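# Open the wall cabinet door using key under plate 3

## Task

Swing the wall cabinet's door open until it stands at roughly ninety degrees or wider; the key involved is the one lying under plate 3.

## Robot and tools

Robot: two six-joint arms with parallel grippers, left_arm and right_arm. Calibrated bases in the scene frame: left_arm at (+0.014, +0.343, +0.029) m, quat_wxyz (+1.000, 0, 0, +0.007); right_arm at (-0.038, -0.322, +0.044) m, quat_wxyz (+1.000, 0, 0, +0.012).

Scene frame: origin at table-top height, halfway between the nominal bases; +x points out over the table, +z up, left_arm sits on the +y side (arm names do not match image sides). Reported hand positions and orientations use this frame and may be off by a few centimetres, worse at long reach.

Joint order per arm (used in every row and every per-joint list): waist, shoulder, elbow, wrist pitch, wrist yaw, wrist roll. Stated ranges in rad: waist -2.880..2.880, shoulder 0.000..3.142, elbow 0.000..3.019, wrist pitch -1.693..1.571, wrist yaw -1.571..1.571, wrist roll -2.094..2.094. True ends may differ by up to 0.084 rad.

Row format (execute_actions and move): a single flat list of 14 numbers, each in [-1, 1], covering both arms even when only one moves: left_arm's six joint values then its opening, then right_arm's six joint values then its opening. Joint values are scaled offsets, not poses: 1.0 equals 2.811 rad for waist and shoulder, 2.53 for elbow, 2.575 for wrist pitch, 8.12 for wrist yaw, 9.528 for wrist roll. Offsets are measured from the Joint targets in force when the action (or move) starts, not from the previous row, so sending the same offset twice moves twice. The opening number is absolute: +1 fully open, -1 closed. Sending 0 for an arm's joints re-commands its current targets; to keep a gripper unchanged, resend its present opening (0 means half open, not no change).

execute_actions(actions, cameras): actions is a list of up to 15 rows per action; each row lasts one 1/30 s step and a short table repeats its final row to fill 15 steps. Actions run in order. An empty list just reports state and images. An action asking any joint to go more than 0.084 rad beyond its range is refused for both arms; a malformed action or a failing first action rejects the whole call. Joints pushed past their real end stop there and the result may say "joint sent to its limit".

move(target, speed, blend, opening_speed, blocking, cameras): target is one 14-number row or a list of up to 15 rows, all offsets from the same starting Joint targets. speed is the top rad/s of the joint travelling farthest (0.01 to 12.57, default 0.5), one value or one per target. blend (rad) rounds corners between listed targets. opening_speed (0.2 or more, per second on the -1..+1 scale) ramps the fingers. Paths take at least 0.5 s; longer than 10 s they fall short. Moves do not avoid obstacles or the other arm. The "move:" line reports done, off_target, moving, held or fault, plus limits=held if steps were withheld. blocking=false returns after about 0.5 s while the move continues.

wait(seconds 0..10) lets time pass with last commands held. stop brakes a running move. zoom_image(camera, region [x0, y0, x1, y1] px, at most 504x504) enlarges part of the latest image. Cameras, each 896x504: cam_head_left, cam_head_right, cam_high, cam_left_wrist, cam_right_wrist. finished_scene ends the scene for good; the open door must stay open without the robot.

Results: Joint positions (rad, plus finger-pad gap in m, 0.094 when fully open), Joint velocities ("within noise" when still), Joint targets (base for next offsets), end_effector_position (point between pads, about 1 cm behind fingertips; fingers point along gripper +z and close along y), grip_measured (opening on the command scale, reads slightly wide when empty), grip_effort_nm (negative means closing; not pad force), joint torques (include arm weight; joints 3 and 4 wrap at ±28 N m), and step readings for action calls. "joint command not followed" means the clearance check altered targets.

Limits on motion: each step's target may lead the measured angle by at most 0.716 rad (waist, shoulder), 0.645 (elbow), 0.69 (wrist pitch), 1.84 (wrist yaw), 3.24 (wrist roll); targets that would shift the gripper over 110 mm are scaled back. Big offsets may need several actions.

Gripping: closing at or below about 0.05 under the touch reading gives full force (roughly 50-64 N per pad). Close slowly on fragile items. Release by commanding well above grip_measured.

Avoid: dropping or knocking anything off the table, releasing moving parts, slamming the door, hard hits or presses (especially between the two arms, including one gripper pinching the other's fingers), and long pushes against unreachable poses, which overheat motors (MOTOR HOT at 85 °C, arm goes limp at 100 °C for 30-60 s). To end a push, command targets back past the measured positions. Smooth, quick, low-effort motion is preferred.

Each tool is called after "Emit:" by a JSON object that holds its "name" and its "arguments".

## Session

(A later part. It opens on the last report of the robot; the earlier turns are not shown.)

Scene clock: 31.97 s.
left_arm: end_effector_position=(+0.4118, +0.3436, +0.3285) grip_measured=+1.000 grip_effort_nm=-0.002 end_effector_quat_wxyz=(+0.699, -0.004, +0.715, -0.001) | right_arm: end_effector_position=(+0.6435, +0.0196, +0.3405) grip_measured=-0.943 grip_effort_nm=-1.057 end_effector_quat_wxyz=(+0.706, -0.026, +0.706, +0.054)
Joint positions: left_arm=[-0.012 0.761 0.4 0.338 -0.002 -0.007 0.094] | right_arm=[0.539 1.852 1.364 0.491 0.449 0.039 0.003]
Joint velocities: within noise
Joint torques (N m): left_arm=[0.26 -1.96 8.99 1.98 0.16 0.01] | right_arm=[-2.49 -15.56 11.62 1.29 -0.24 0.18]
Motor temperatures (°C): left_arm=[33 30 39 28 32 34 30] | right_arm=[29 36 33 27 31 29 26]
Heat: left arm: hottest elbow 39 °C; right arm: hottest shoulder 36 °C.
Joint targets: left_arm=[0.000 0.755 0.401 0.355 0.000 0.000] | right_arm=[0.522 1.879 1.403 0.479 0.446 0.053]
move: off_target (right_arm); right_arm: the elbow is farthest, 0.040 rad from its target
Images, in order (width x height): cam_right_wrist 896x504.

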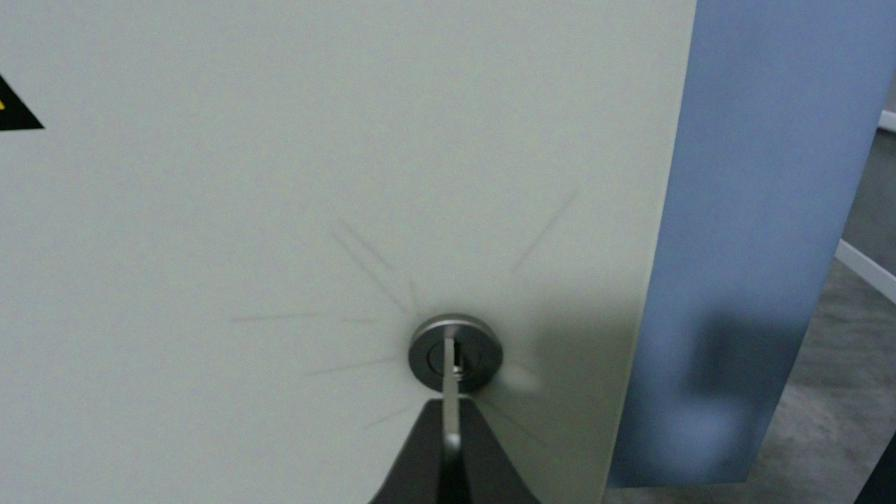

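Emit:
{"name": "move", "arguments": {"target": [0,0,0,0,0,0,1,0,-0.0167,-0.0233,0,0,0,-1], "speed": 0.1, "cameras": ["cam_right_wrist"]}}

Emit:
{"name": "zoom_image", "arguments": {"camera": "cam_right_wrist", "region": [370, 274, 520, 424]}}

Scene clock: 33.17 s.
left_arm: end_effector_position=(+0.4118, +0.3436, +0.3285) grip_measured=+1.000 grip_effort_nm=0.002 end_effector_quat_wxyz=(+0.699, -0.004, +0.715, -0.001) | right_arm: end_effector_position=(+0.6410, +0.0170, +0.3392) grip_measured=-0.943 grip_effort_nm=-1.057 end_effector_quat_wxyz=(+0.704, -0.027, +0.707, +0.054)
Joint positions: left_arm=[-0.012 0.761 0.4 0.338 -0.002 -0.007 0.094] | right_arm=[0.538 1.845 1.351 0.491 0.447 0.039 0.003]
Joint velocities: within noise
Joint torques (N m): left_arm=[0.21 -1.96 8.98 1.99 0.16 0.02] | right_arm=[-2.43 -18.78 8.05 1.32 -0.17 0.18]
Motor temperatures (°C): left_arm=[33 30 39 28 32 34 30] | right_arm=[29 37 33 27 31 29 26]
Heat: left arm: hottest elbow 39 °C; right arm: hottest shoulder 37 °C.
Joint targets: left_arm=[0.000 0.755 0.401 0.355 0.000 0.000] | right_arm=[0.522 1.833 1.344 0.479 0.446 0.053]
move: done
Images, in order (width x height): cam_right_wrist 896x504.

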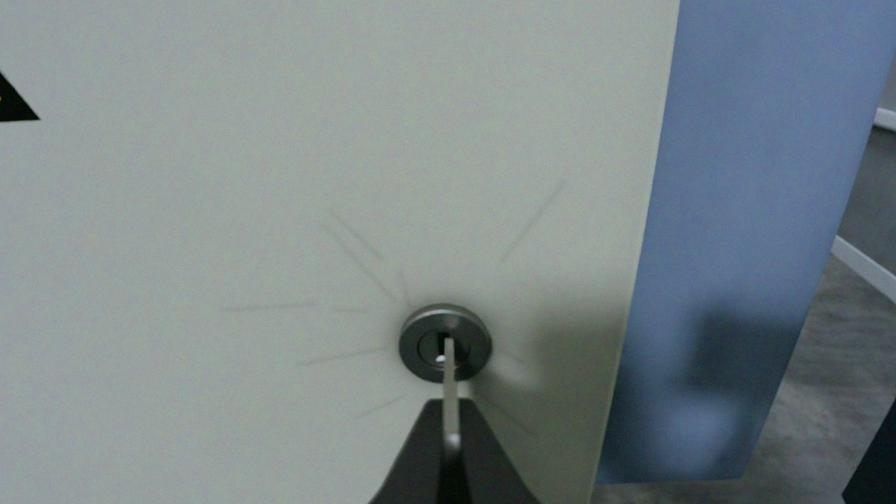

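Scaled by 3.360 from the camera's 896x504 image, which has a finer 1280x720 frame.

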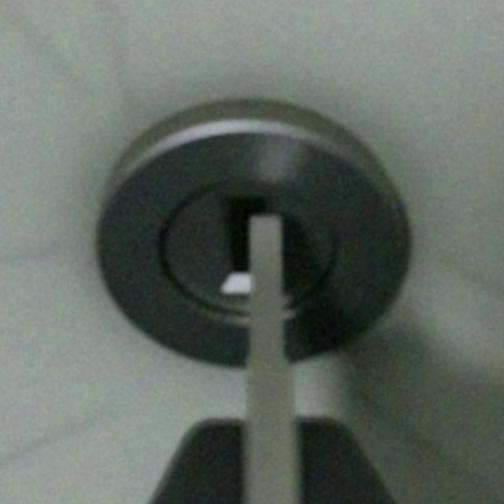

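Emit:
{"name": "move", "arguments": {"target": [0,0,0,0,0,0,1,0,0.0174,0.0256,-0.0012,-0.0001,0,-1], "speed": 0.08, "cameras": ["cam_right_wrist"]}}

Emit:
{"name": "zoom_image", "arguments": {"camera": "cam_right_wrist", "region": [370, 274, 520, 424]}}

Scene clock: 35.00 s.
left_arm: end_effector_position=(+0.4118, +0.3436, +0.3285) grip_measured=+1.000 grip_effort_nm=0.002 end_effector_quat_wxyz=(+0.699, -0.004, +0.715, -0.001) | right_arm: end_effector_position=(+0.6431, +0.0185, +0.3409) grip_measured=-0.943 grip_effort_nm=-1.057 end_effector_quat_wxyz=(+0.706, -0.027, +0.706, +0.055)
Joint positions: left_arm=[-0.012 0.761 0.4 0.338 -0.002 -0.007 0.094] | right_arm=[0.538 1.849 1.361 0.49 0.447 0.039 0.003]
Joint velocities: within noise
Joint torques (N m): left_arm=[0.26 -1.9 8.99 1.99 0.16 0.01] | right_arm=[-2.37 -15.09 12.25 1.21 -0.16 0.18]
Motor temperatures (°C): left_arm=[33 30 39 28 32 34 29] | right_arm=[29 37 33 27 31 29 26]
Heat: left arm: hottest elbow 39 °C; right arm: hottest shoulder 37 °C.
Joint targets: left_arm=[0.000 0.755 0.401 0.355 0.000 0.000] | right_arm=[0.522 1.881 1.409 0.476 0.445 0.053]
move: off_target (right_arm); right_arm: the elbow is farthest, 0.048 rad from its target
Images, in order (width x height): cam_right_wrist 896x504.

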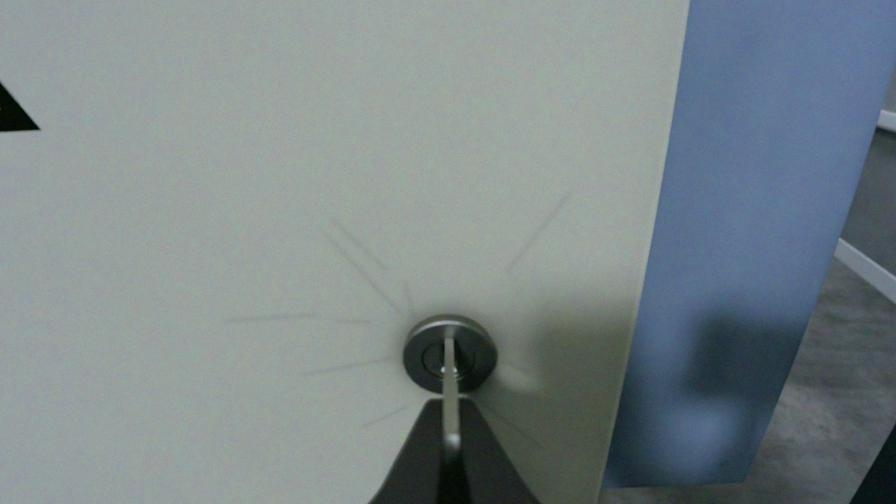

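Scaled by 3.360 from the camera's 896x504 image, which has a finer 1280x720 frame.

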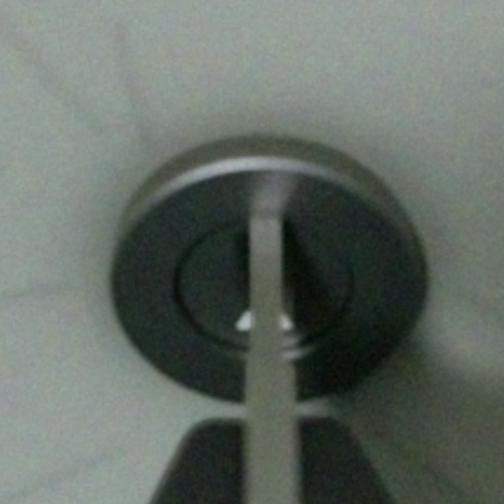

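Emit:
{"name": "zoom_image", "arguments": {"camera": "cam_high", "region": [370, 180, 410, 210]}}

Emit:
{"name": "zoom_image", "arguments": {"camera": "cam_right_wrist", "region": [395, 304, 505, 404]}}

Emit:
{"name": "zoom_image", "arguments": {"camera": "cam_head_left", "region": [410, 20, 510, 100]}}

This scene's latest camera images include none from cam_high. They are from: cam_right_wrist. cam_high's image comes with the result of a call that names it in "cameras".

Scaled by 4.582 from the camera's 896x504 image, which has a finer 1280x720 frame.

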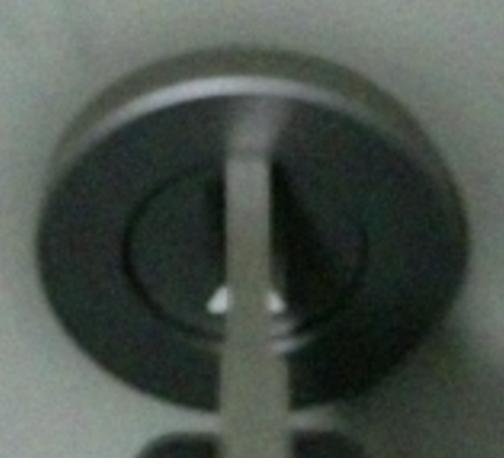

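This scene's latest camera images include none from cam_head_left. They are from: cam_right_wrist. cam_head_left's image comes with the result of a call that names it in "cameras".

Emit:
{"name": "wait", "arguments": {"seconds": 0, "cameras": ["cam_high","cam_head_left","cam_right_wrist"]}}

Emit:
{"name": "zoom_image", "arguments": {"camera": "cam_high", "region": [370, 180, 410, 210]}}

Emit:
{"name": "zoom_image", "arguments": {"camera": "cam_head_left", "region": [410, 20, 510, 100]}}

Scene clock: 35.57 s.
left_arm: end_effector_position=(+0.4118, +0.3436, +0.3285) grip_measured=+1.000 grip_effort_nm=0.002 end_effector_quat_wxyz=(+0.699, -0.004, +0.715, -0.001) | right_arm: end_effector_position=(+0.6431, +0.0185, +0.3409) grip_measured=-0.943 grip_effort_nm=-1.053 end_effector_quat_wxyz=(+0.706, -0.027, +0.706, +0.055)
Joint positions: left_arm=[-0.012 0.761 0.4 0.338 -0.002 -0.007 0.094] | right_arm=[0.538 1.849 1.361 0.49 0.447 0.039 0.003]
Joint velocities: within noise
Joint torques (N m): left_arm=[0.26 -1.96 9.01 1.98 0.16 0.01] | right_arm=[-2.43 -15.21 12.27 1.17 -0.17 0.18]
Motor temperatures (°C): left_arm=[33 30 39 28 32 34 29] | right_arm=[29 36 33 27 31 29 26]
Heat: left arm: hottest elbow 39 °C; right arm: hottest shoulder 36 °C.
Joint targets: left_arm=[0.000 0.755 0.401 0.355 0.000 0.000] | right_arm=[0.522 1.881 1.409 0.476 0.445 0.053]
Tool commands: left_gripper/opening=+1.0 right_gripper/opening=-1.0
Images, in order (width x height): cam_head_left 896x504, cam_high 896x504, cam_right_wrist 896x504.

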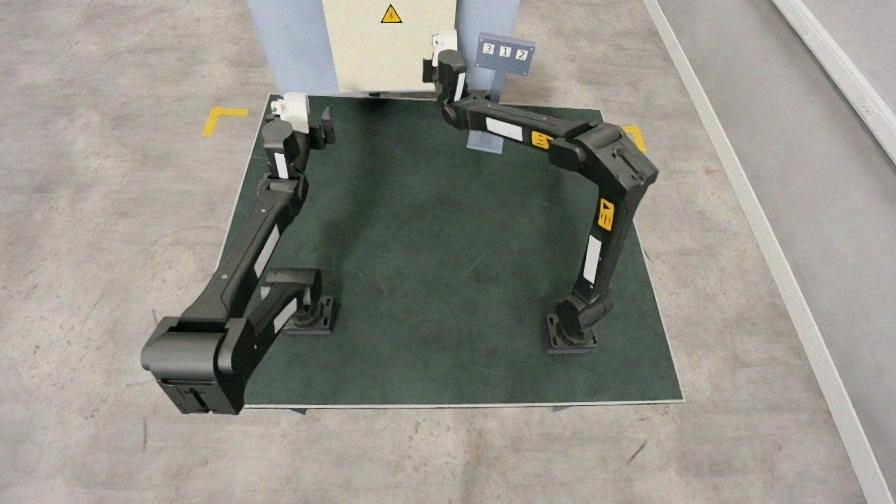

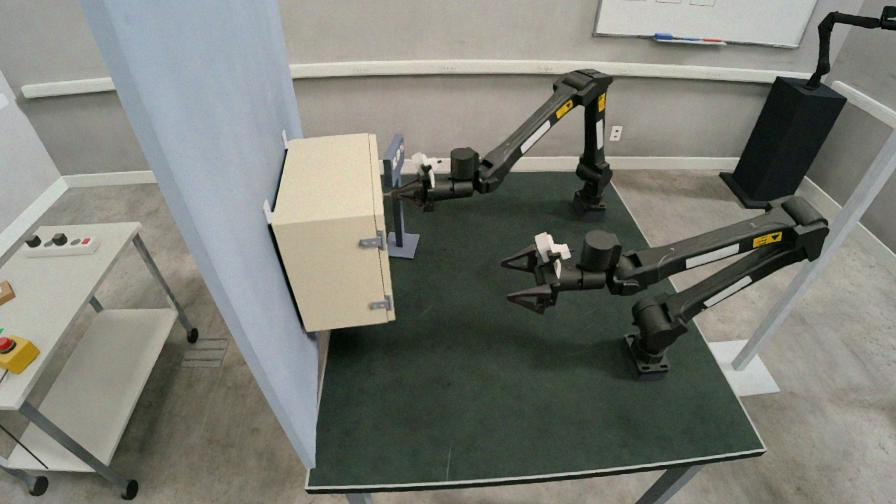

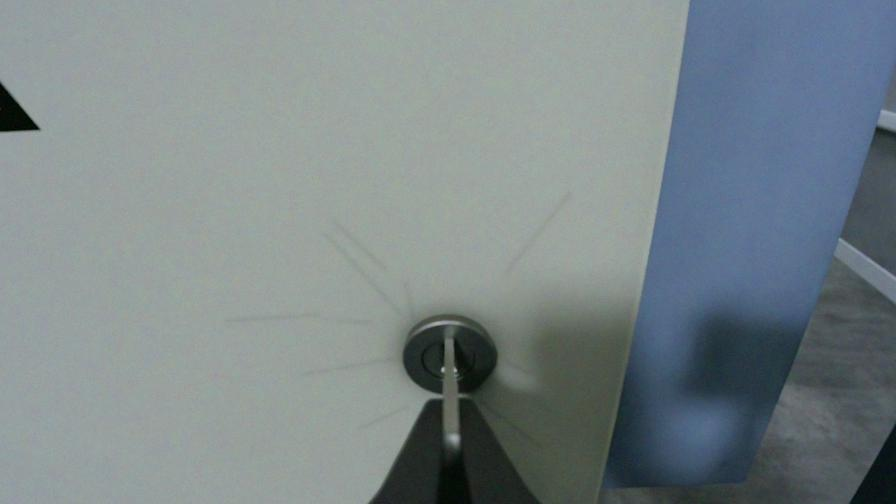

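Scaled by 12.600 from the camera's 896x504 image, which has a finer 1280x720 frame.

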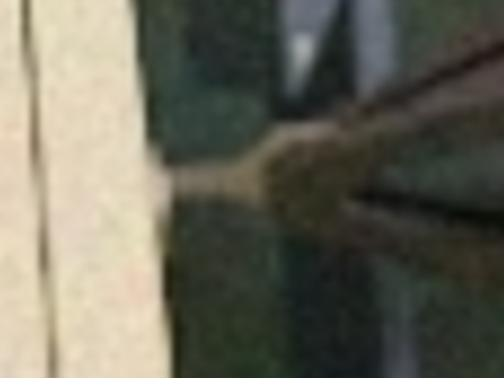

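Scaled by 5.040 from the camera's 896x504 image, which has a finer 1280x720 frame.

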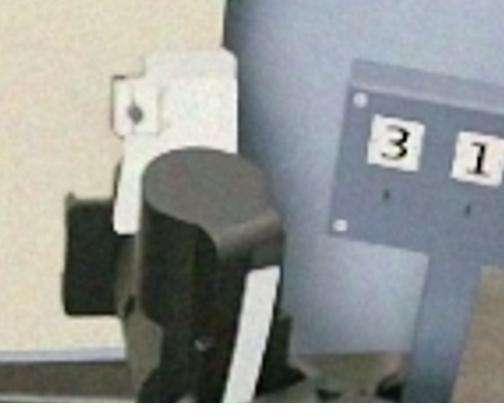

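Emit:
{"name": "move", "arguments": {"target": [-0.0725,0.425,0.256,0.437,0.0825,-0.0399,-0.9,0,0,0,0,0,0,-1], "speed": 0.6}}

Emit:
{"name": "zoom_image", "arguments": {"camera": "cam_left_wrist", "region": [300, 150, 600, 350]}}

Scene clock: 38.90 s.
left_arm: end_effector_position=(+0.6156, +0.1237, +0.2825) grip_measured=-0.897 grip_effort_nm=-0.144 end_effector_quat_wxyz=(+0.743, +0.238, +0.496, -0.381) | right_arm: end_effector_position=(+0.6431, +0.0185, +0.3409) grip_measured=-0.943 grip_effort_nm=-1.057 end_effector_quat_wxyz=(+0.706, -0.027, +0.706, +0.055)
Joint positions: left_arm=[-0.195 1.949 1.01 1.465 0.668 -0.371 0.005] | right_arm=[0.538 1.849 1.361 0.49 0.447 0.039 0.003]
Joint velocities: within noise
Joint torques (N m): left_arm=[-1.14 -15.56 8.4 1.42 -0.08 -0.1] | right_arm=[-2.37 -15.15 12.26 1.2 -0.17 0.19]
Motor temperatures (°C): left_arm=[33 30 39 28 32 34 29] | right_arm=[29 36 34 27 31 29 26]
Heat: left arm: hottest elbow 39 °C; right arm: hottest shoulder 36 °C.
Joint targets: left_arm=[-0.204 1.949 1.049 1.480 0.670 -0.380] | right_arm=[0.522 1.881 1.409 0.476 0.445 0.053]
move: off_target (left_arm, right_arm); left_arm: the elbow is farthest, 0.038 rad from its target; right_arm: the elbow is farthest, 0.048 rad from its target

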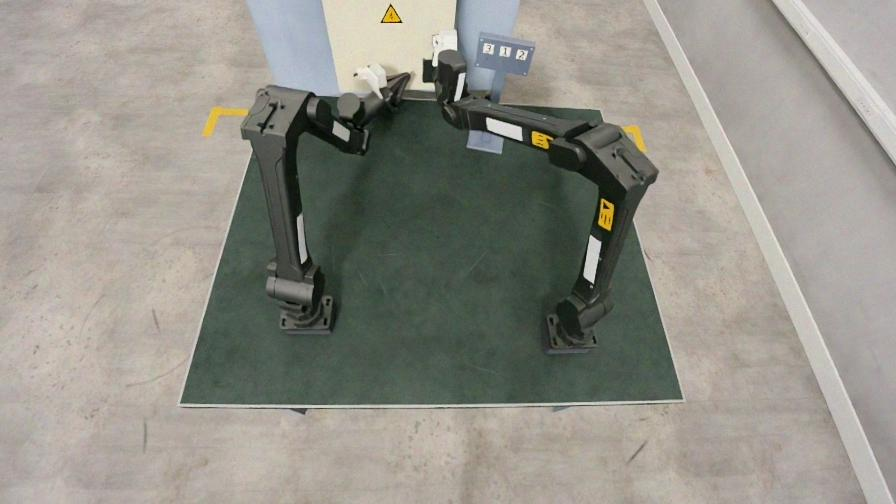

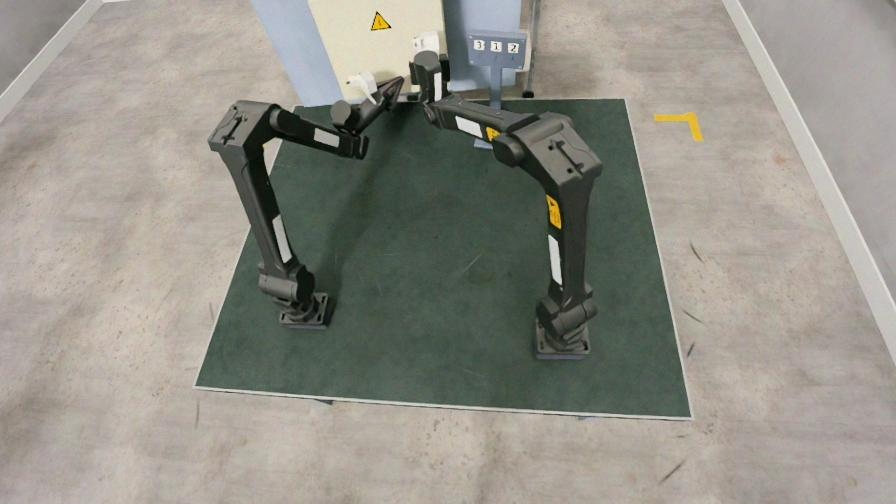

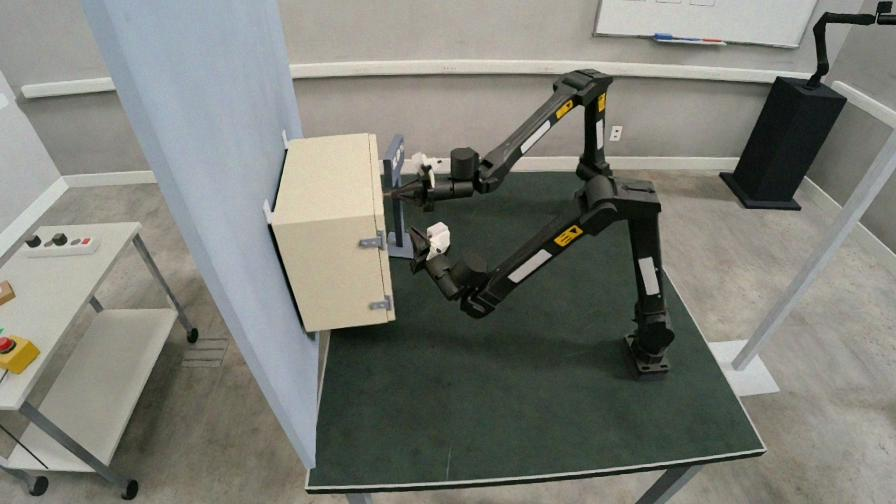

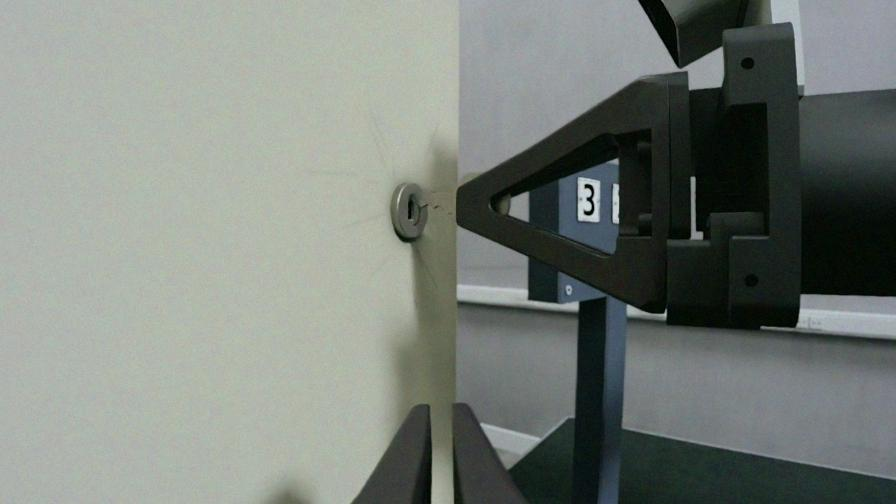

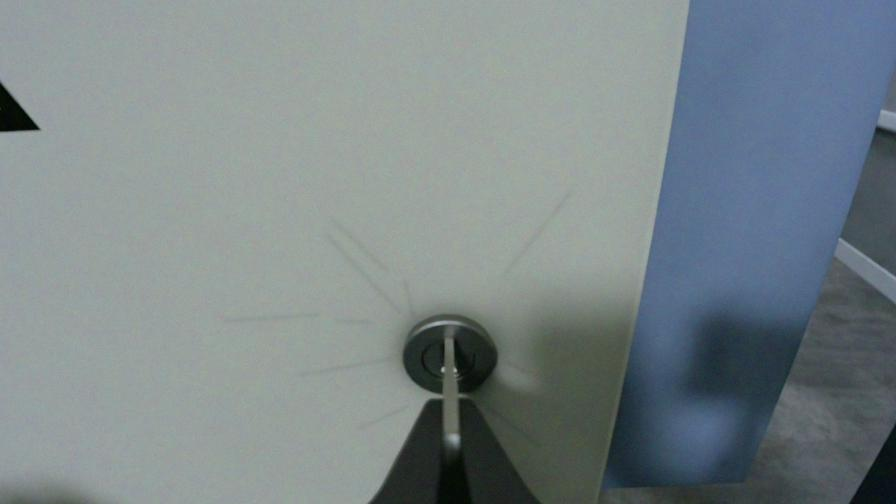

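Scaled by 1.680 from the camera's 896x504 image, which has a finer 1280x720 frame.

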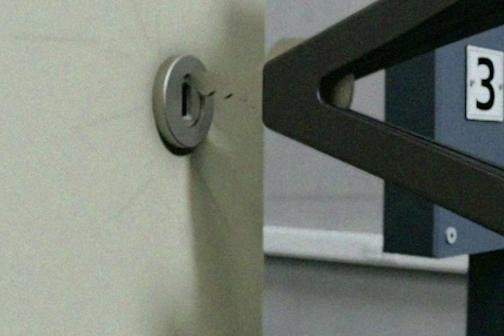

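Excellent view.

Emit:
{"name": "zoom_image", "arguments": {"camera": "cam_left_wrist", "region": [380, 170, 470, 250]}}

Scaled by 5.600 from the camera's 896x504 image, which has a finer 1280x720 frame.

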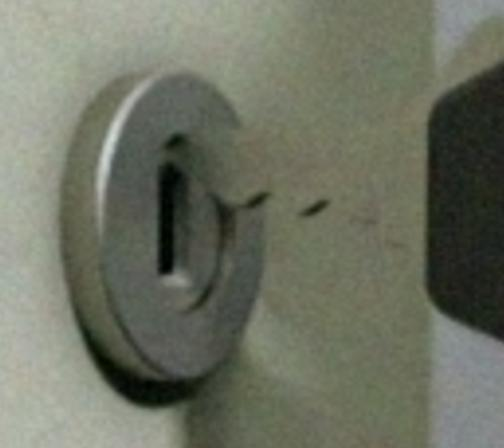

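Emit:
{"name": "move", "arguments": {"target": [[0,0,0,0,0,0,-0.9,0,-0.0181,-0.0308,0.0167,0,0,-1],[0,0,0,0,0,0,-0.9,-0.0005,0.0032,0.0008,0.0019,-0.0001,0,-1]], "speed": 0.1, "cameras": ["cam_right_wrist","cam_left_wrist"]}}

Emit:
{"name": "zoom_image", "arguments": {"camera": "cam_left_wrist", "region": [380, 170, 470, 250]}}

Emit:
{"name": "zoom_image", "arguments": {"camera": "cam_right_wrist", "region": [395, 304, 505, 404]}}

Scene clock: 41.73 s.
left_arm: end_effector_position=(+0.6156, +0.1237, +0.2826) grip_measured=-0.897 grip_effort_nm=-0.134 end_effector_quat_wxyz=(+0.743, +0.238, +0.496, -0.381) | right_arm: end_effector_position=(+0.6454, +0.0190, +0.3364) grip_measured=-0.943 grip_effort_nm=-1.057 end_effector_quat_wxyz=(+0.705, -0.027, +0.707, +0.054)
Joint positions: left_arm=[-0.195 1.949 1.01 1.466 0.668 -0.373 0.005] | right_arm=[0.537 1.859 1.364 0.495 0.446 0.039 0.003]
Joint velocities: within noise
Joint torques (N m): left_arm=[-1.2 -15.85 8.42 1.37 -0.08 -0.11] | right_arm=[-2.43 -15.33 12.12 1.17 -0.17 0.18]
Motor temperatures (°C): left_arm=[33 30 39 28 32 34 29] | right_arm=[29 36 34 27 31 29 26]
Heat: left arm: hottest elbow 39 °C; right arm: hottest shoulder 36 °C.
Joint targets: left_arm=[-0.204 1.949 1.049 1.480 0.670 -0.380] | right_arm=[0.521 1.890 1.411 0.481 0.444 0.053]
move: off_target (left_arm, right_arm); left_arm: the elbow is farthest, 0.039 rad from its target; right_arm: the elbow is farthest, 0.047 rad from its target
Images, in order (width x height): cam_left_wrist 896x504, cam_right_wrist 896x504.

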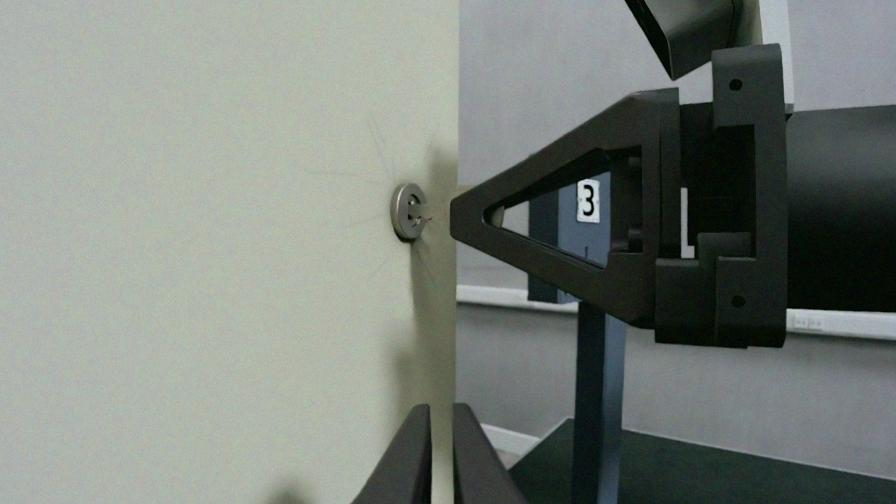

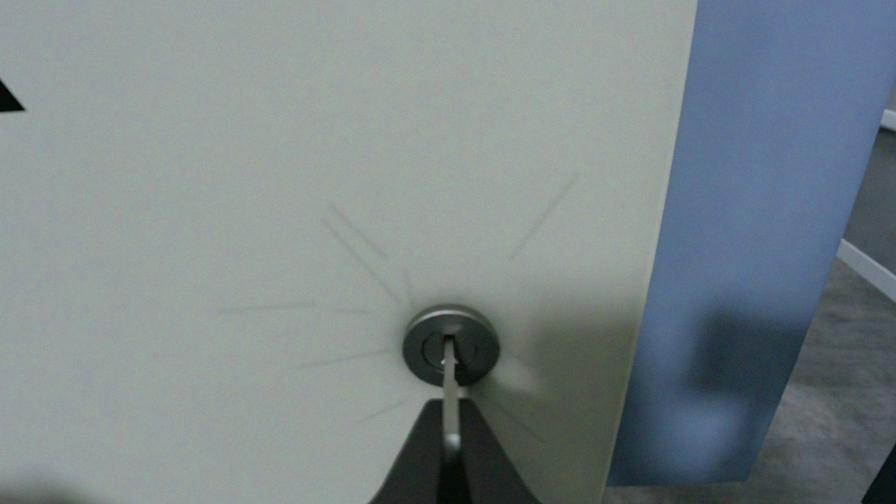

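Scaled by 5.600 from the camera's 896x504 image, which has a finer 1280x720 frame.

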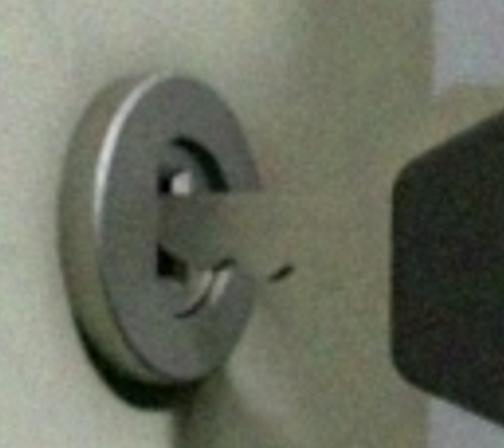

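Scaled by 4.582 from the camera's 896x504 image, which has a finer 1280x720 frame.

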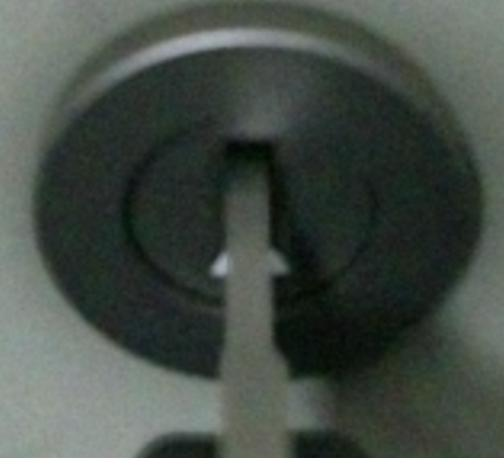

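Emit:
{"name": "move", "arguments": {"target": [0,0,0,0,0,0,-0.9,-0.0027,0.008,0.0136,-0.0047,-0.0009,0,-1], "speed": 0.04, "cameras": ["cam_right_wrist","cam_left_wrist"]}}

Emit:
{"name": "zoom_image", "arguments": {"camera": "cam_left_wrist", "region": [380, 170, 470, 250]}}

Emit:
{"name": "zoom_image", "arguments": {"camera": "cam_right_wrist", "region": [395, 304, 505, 404]}}

Scene clock: 43.40 s.
left_arm: end_effector_position=(+0.6156, +0.1237, +0.2826) grip_measured=-0.897 grip_effort_nm=-0.134 end_effector_quat_wxyz=(+0.743, +0.238, +0.496, -0.382) | right_arm: end_effector_position=(+0.6550, +0.0203, +0.3378) grip_measured=-0.943 grip_effort_nm=-1.057 end_effector_quat_wxyz=(+0.705, -0.027, +0.706, +0.054)
Joint positions: left_arm=[-0.195 1.949 1.01 1.466 0.668 -0.373 0.005] | right_arm=[0.53 1.878 1.396 0.484 0.44 0.039 0.003]
Joint velocities: within noise
Joint torques (N m): left_arm=[-1.2 -15.85 8.42 1.35 -0.08 -0.11] | right_arm=[-2.37 -15.38 12.33 1.16 -0.22 0.18]
Motor temperatures (°C): left_arm=[33 30 40 28 32 34 29] | right_arm=[29 36 34 27 31 29 26]
Heat: left arm: hottest elbow 40 °C; right arm: hottest shoulder 36 °C.
Joint targets: left_arm=[-0.204 1.949 1.049 1.480 0.670 -0.380] | right_arm=[0.513 1.913 1.445 0.469 0.437 0.053]
move: off_target (left_arm, right_arm); left_arm: the elbow is farthest, 0.039 rad from its target; right_arm: the elbow is farthest, 0.049 rad from its target
Images, in order (width x height): cam_left_wrist 896x504, cam_right_wrist 896x504.

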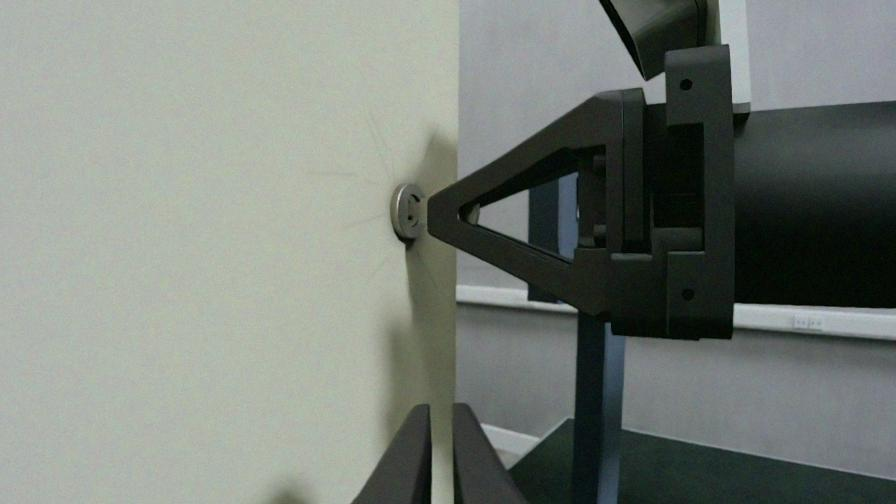

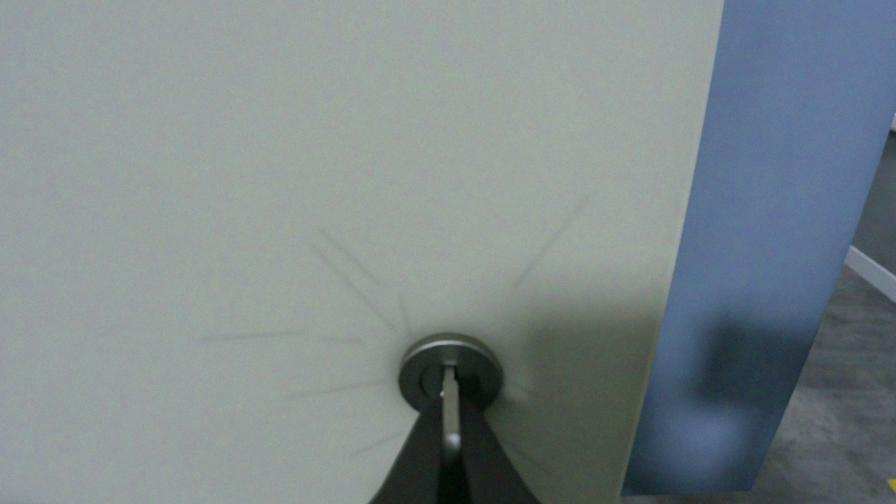

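Scaled by 5.600 from the camera's 896x504 image, which has a finer 1280x720 frame.

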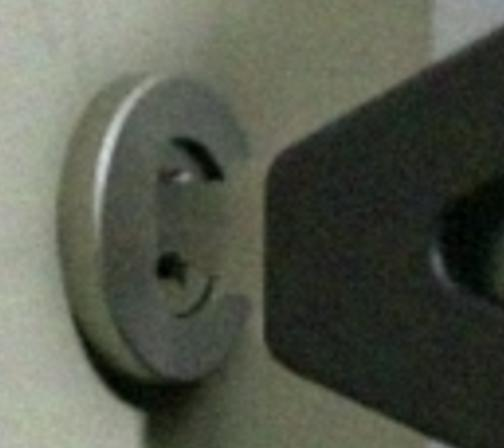

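Scaled by 4.582 from the camera's 896x504 image, which has a finer 1280x720 frame.

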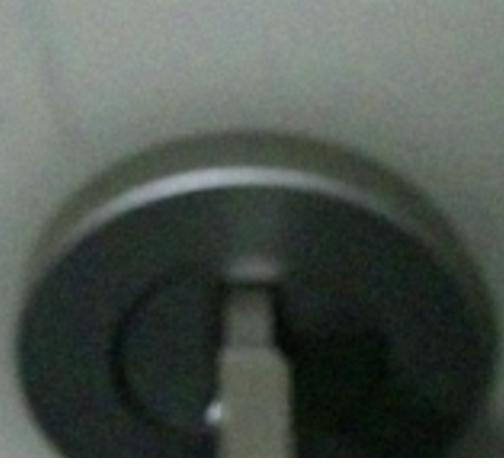

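Emit:
{"name": "move", "arguments": {"target": [0,0,0,0,0,0,-0.9,-0.0015,0.0045,0.0077,-0.0027,-0.0005,0,-1], "speed": 0.04, "cameras": ["cam_right_wrist","cam_left_wrist"]}}

Emit:
{"name": "zoom_image", "arguments": {"camera": "cam_left_wrist", "region": [380, 170, 470, 250]}}

Emit:
{"name": "zoom_image", "arguments": {"camera": "cam_right_wrist", "region": [395, 324, 505, 424]}}

Scene clock: 44.30 s.
left_arm: end_effector_position=(+0.6155, +0.1238, +0.2827) grip_measured=-0.897 grip_effort_nm=-0.134 end_effector_quat_wxyz=(+0.743, +0.238, +0.496, -0.382) | right_arm: end_effector_position=(+0.6594, +0.0207, +0.3382) grip_measured=-0.943 grip_effort_nm=-1.057 end_effector_quat_wxyz=(+0.705, -0.026, +0.706, +0.054)
Joint positions: left_arm=[-0.195 1.949 1.01 1.466 0.668 -0.373 0.005] | right_arm=[0.527 1.887 1.411 0.477 0.437 0.039 0.003]
Joint velocities: within noise
Joint torques (N m): left_arm=[-1.14 -15.85 8.42 1.33 -0.08 -0.12] | right_arm=[-2.61 -15.27 12.71 1.18 -0.28 0.18]
Motor temperatures (°C): left_arm=[33 30 40 28 32 34 29] | right_arm=[29 36 34 27 31 29 26]
Heat: left arm: hottest elbow 40 °C; right arm: hottest shoulder 36 °C.
Joint targets: left_arm=[-0.204 1.949 1.049 1.480 0.670 -0.380] | right_arm=[0.509 1.925 1.465 0.462 0.433 0.053]
move: off_target (left_arm, right_arm); left_arm: the elbow is farthest, 0.039 rad from its target; right_arm: the elbow is farthest, 0.054 rad from its target
Images, in order (width x height): cam_left_wrist 896x504, cam_right_wrist 896x504.

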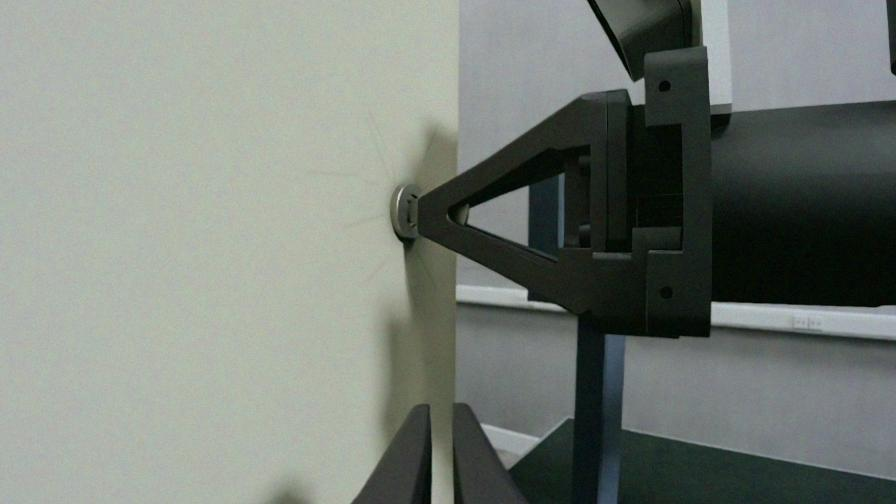

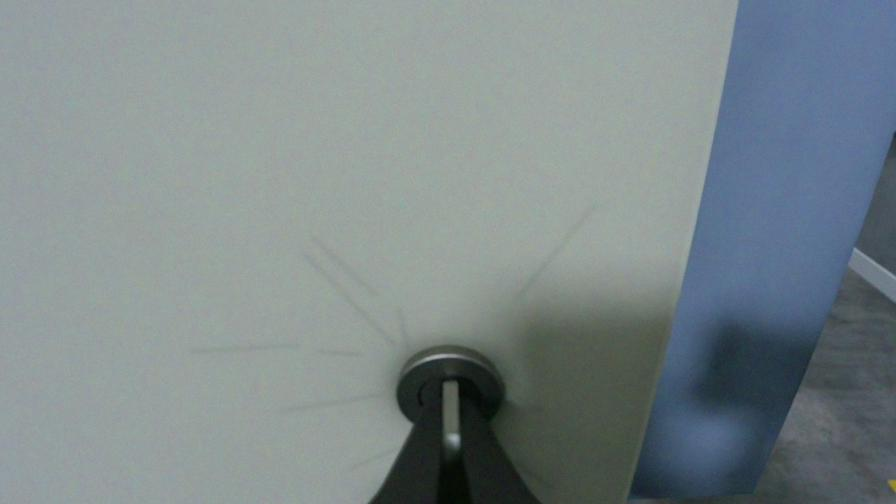

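Scaled by 5.600 from the camera's 896x504 image, which has a finer 1280x720 frame.

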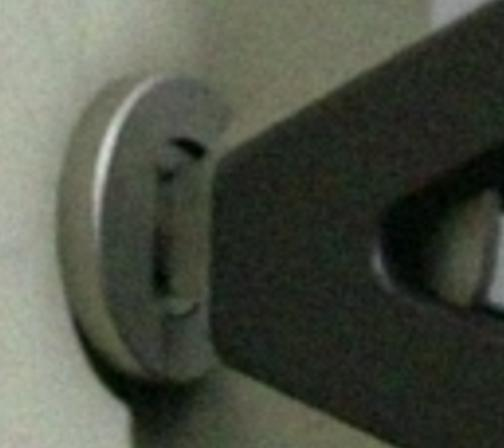

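Scaled by 4.582 from the camera's 896x504 image, which has a finer 1280x720 frame.

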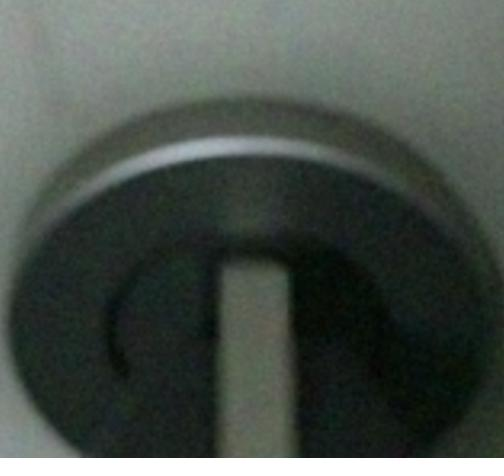

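Emit:
{"name": "move", "arguments": {"target": [0,0,0,0,0,0,-0.9,0,0,0,0,0,0.04,-1], "speed": 0.4, "cameras": ["cam_right_wrist","cam_left_wrist"]}}

Emit:
{"name": "zoom_image", "arguments": {"camera": "cam_left_wrist", "region": [380, 170, 470, 250]}}

Emit:
{"name": "zoom_image", "arguments": {"camera": "cam_right_wrist", "region": [395, 324, 505, 424]}}

Scene clock: 46.40 s.
left_arm: end_effector_position=(+0.6155, +0.1238, +0.2827) grip_measured=-0.897 grip_effort_nm=-0.134 end_effector_quat_wxyz=(+0.743, +0.238, +0.496, -0.382) | right_arm: end_effector_position=(+0.6597, +0.0209, +0.3381) grip_measured=-0.919 grip_effort_nm=-1.062 end_effector_quat_wxyz=(+0.690, +0.071, +0.704, +0.151)
Joint positions: left_arm=[-0.195 1.949 1.01 1.466 0.668 -0.373 0.005] | right_arm=[0.527 1.887 1.412 0.473 0.437 0.316 0.004]
Joint velocities: within noise
Joint torques (N m): left_arm=[-1.2 -15.85 8.42 1.33 -0.07 -0.12] | right_arm=[-2.55 -15.27 12.64 1.31 -0.27 1.29]
Motor temperatures (°C): left_arm=[33 31 40 28 32 34 29] | right_arm=[29 36 35 27 31 29 27]
Heat: left arm: hottest elbow 40 °C; right arm: hottest shoulder 36 °C.
Joint targets: left_arm=[-0.204 1.949 1.049 1.480 0.670 -0.380] | right_arm=[0.509 1.925 1.465 0.462 0.433 0.434]
move: off_target (left_arm, right_arm); left_arm: the elbow is farthest, 0.039 rad from its target; right_arm: the wrist roll is farthest, 0.118 rad from its target
Images, in order (width x height): cam_left_wrist 896x504, cam_right_wrist 896x504.

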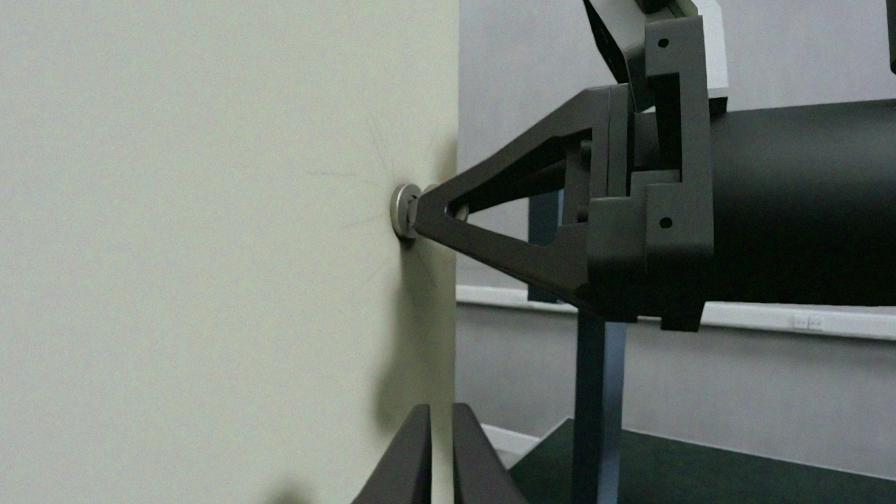

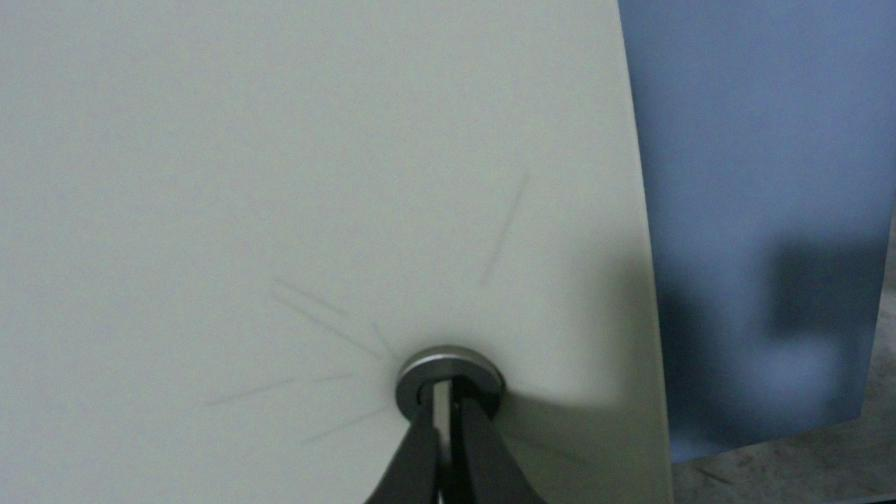

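Scaled by 5.600 from the camera's 896x504 image, which has a finer 1280x720 frame.

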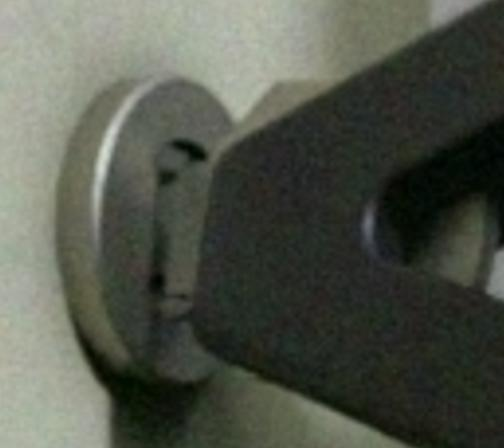

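Scaled by 4.582 from the camera's 896x504 image, which has a finer 1280x720 frame.

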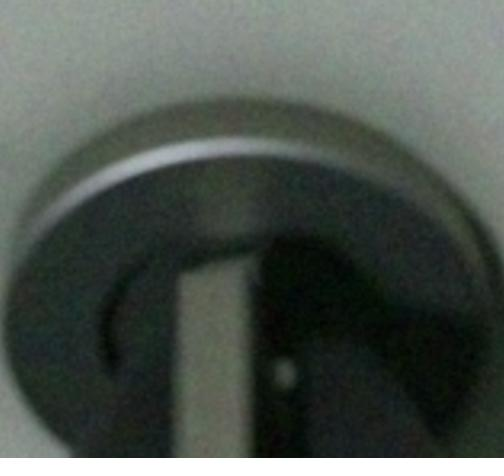

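Emit:
{"name": "move", "arguments": {"target": [[0,0,0,0,0,0,-0.9,0,0,0,0,0,-0.042,-1],[0,0,0,0,0,0,-0.9,-0.0015,0.0045,0.0077,-0.0027,-0.0005,-0.042,-1]], "speed": [0.4,0.05], "cameras": ["cam_right_wrist","cam_left_wrist"]}}

Emit:
{"name": "zoom_image", "arguments": {"camera": "cam_left_wrist", "region": [380, 170, 470, 250]}}

Emit:
{"name": "zoom_image", "arguments": {"camera": "cam_right_wrist", "region": [395, 324, 505, 424]}}

Scene clock: 48.37 s.
left_arm: end_effector_position=(+0.6155, +0.1238, +0.2827) grip_measured=-0.897 grip_effort_nm=-0.139 end_effector_quat_wxyz=(+0.743, +0.238, +0.496, -0.382) | right_arm: end_effector_position=(+0.6609, +0.0210, +0.3383) grip_measured=-0.943 grip_effort_nm=-1.057 end_effector_quat_wxyz=(+0.704, -0.022, +0.707, +0.058)
Joint positions: left_arm=[-0.195 1.949 1.01 1.466 0.668 -0.373 0.005] | right_arm=[0.526 1.89 1.417 0.47 0.437 0.052 0.003]
Joint velocities: within noise
Joint torques (N m): left_arm=[-1.2 -15.79 8.42 1.33 -0.07 -0.11] | right_arm=[-2.84 -14.56 13.74 1.18 -0.44 -0.19]
Motor temperatures (°C): left_arm=[33 31 40 28 32 34 29] | right_arm=[29 37 35 27 31 29 27]
Heat: left arm: hottest elbow 40 °C; right arm: hottest shoulder 37 °C.
Joint targets: left_arm=[-0.204 1.949 1.049 1.480 0.670 -0.380] | right_arm=[0.505 1.938 1.485 0.455 0.429 0.034]
move: off_target (left_arm, right_arm); left_arm: the elbow is farthest, 0.039 rad from its target; right_arm: the elbow is farthest, 0.068 rad from its target
Images, in order (width x height): cam_left_wrist 896x504, cam_right_wrist 896x504.

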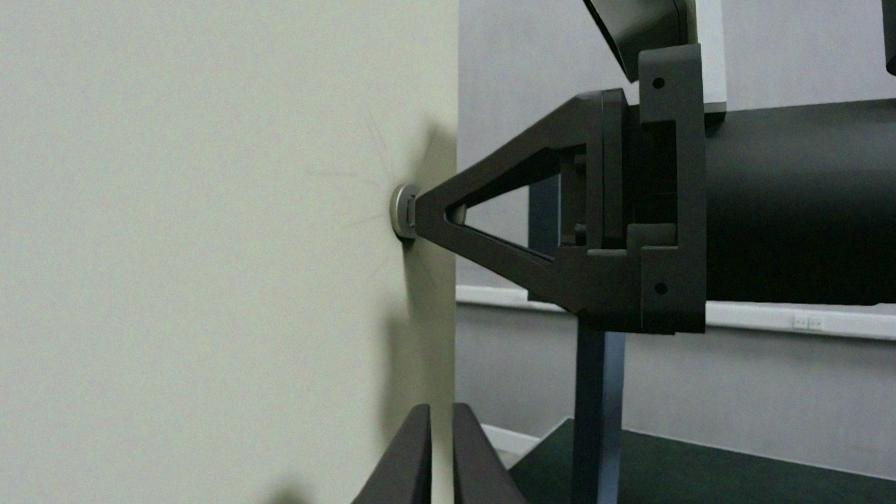

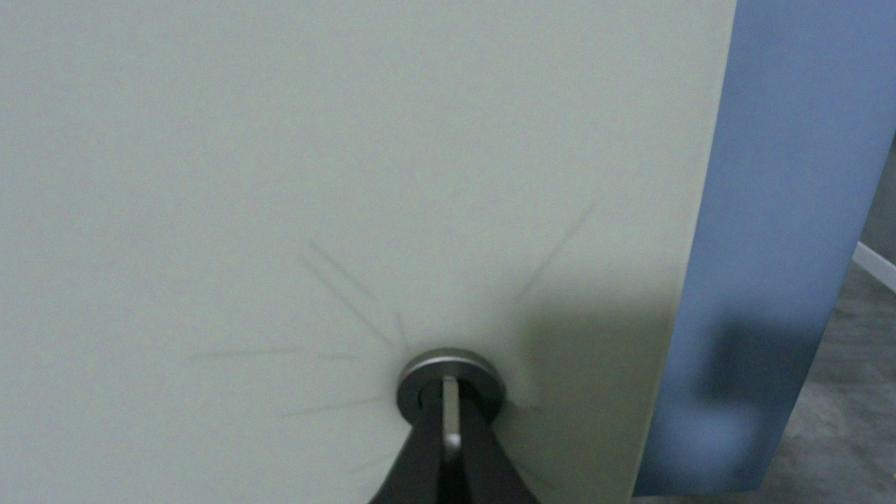

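Scaled by 5.600 from the camera's 896x504 image, which has a finer 1280x720 frame.

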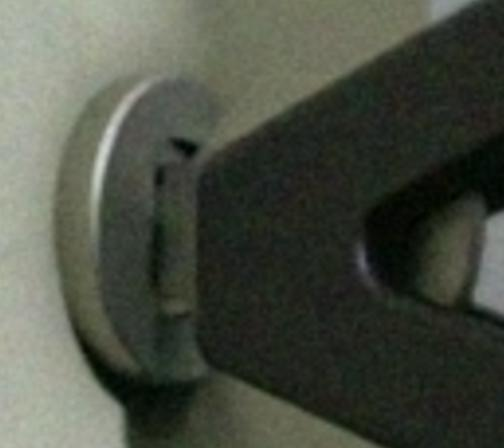

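Scaled by 4.582 from the camera's 896x504 image, which has a finer 1280x720 frame.

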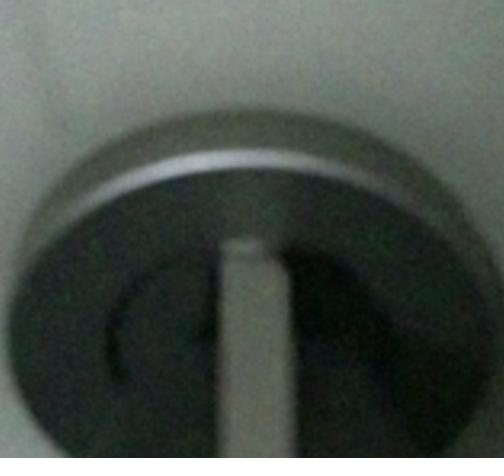

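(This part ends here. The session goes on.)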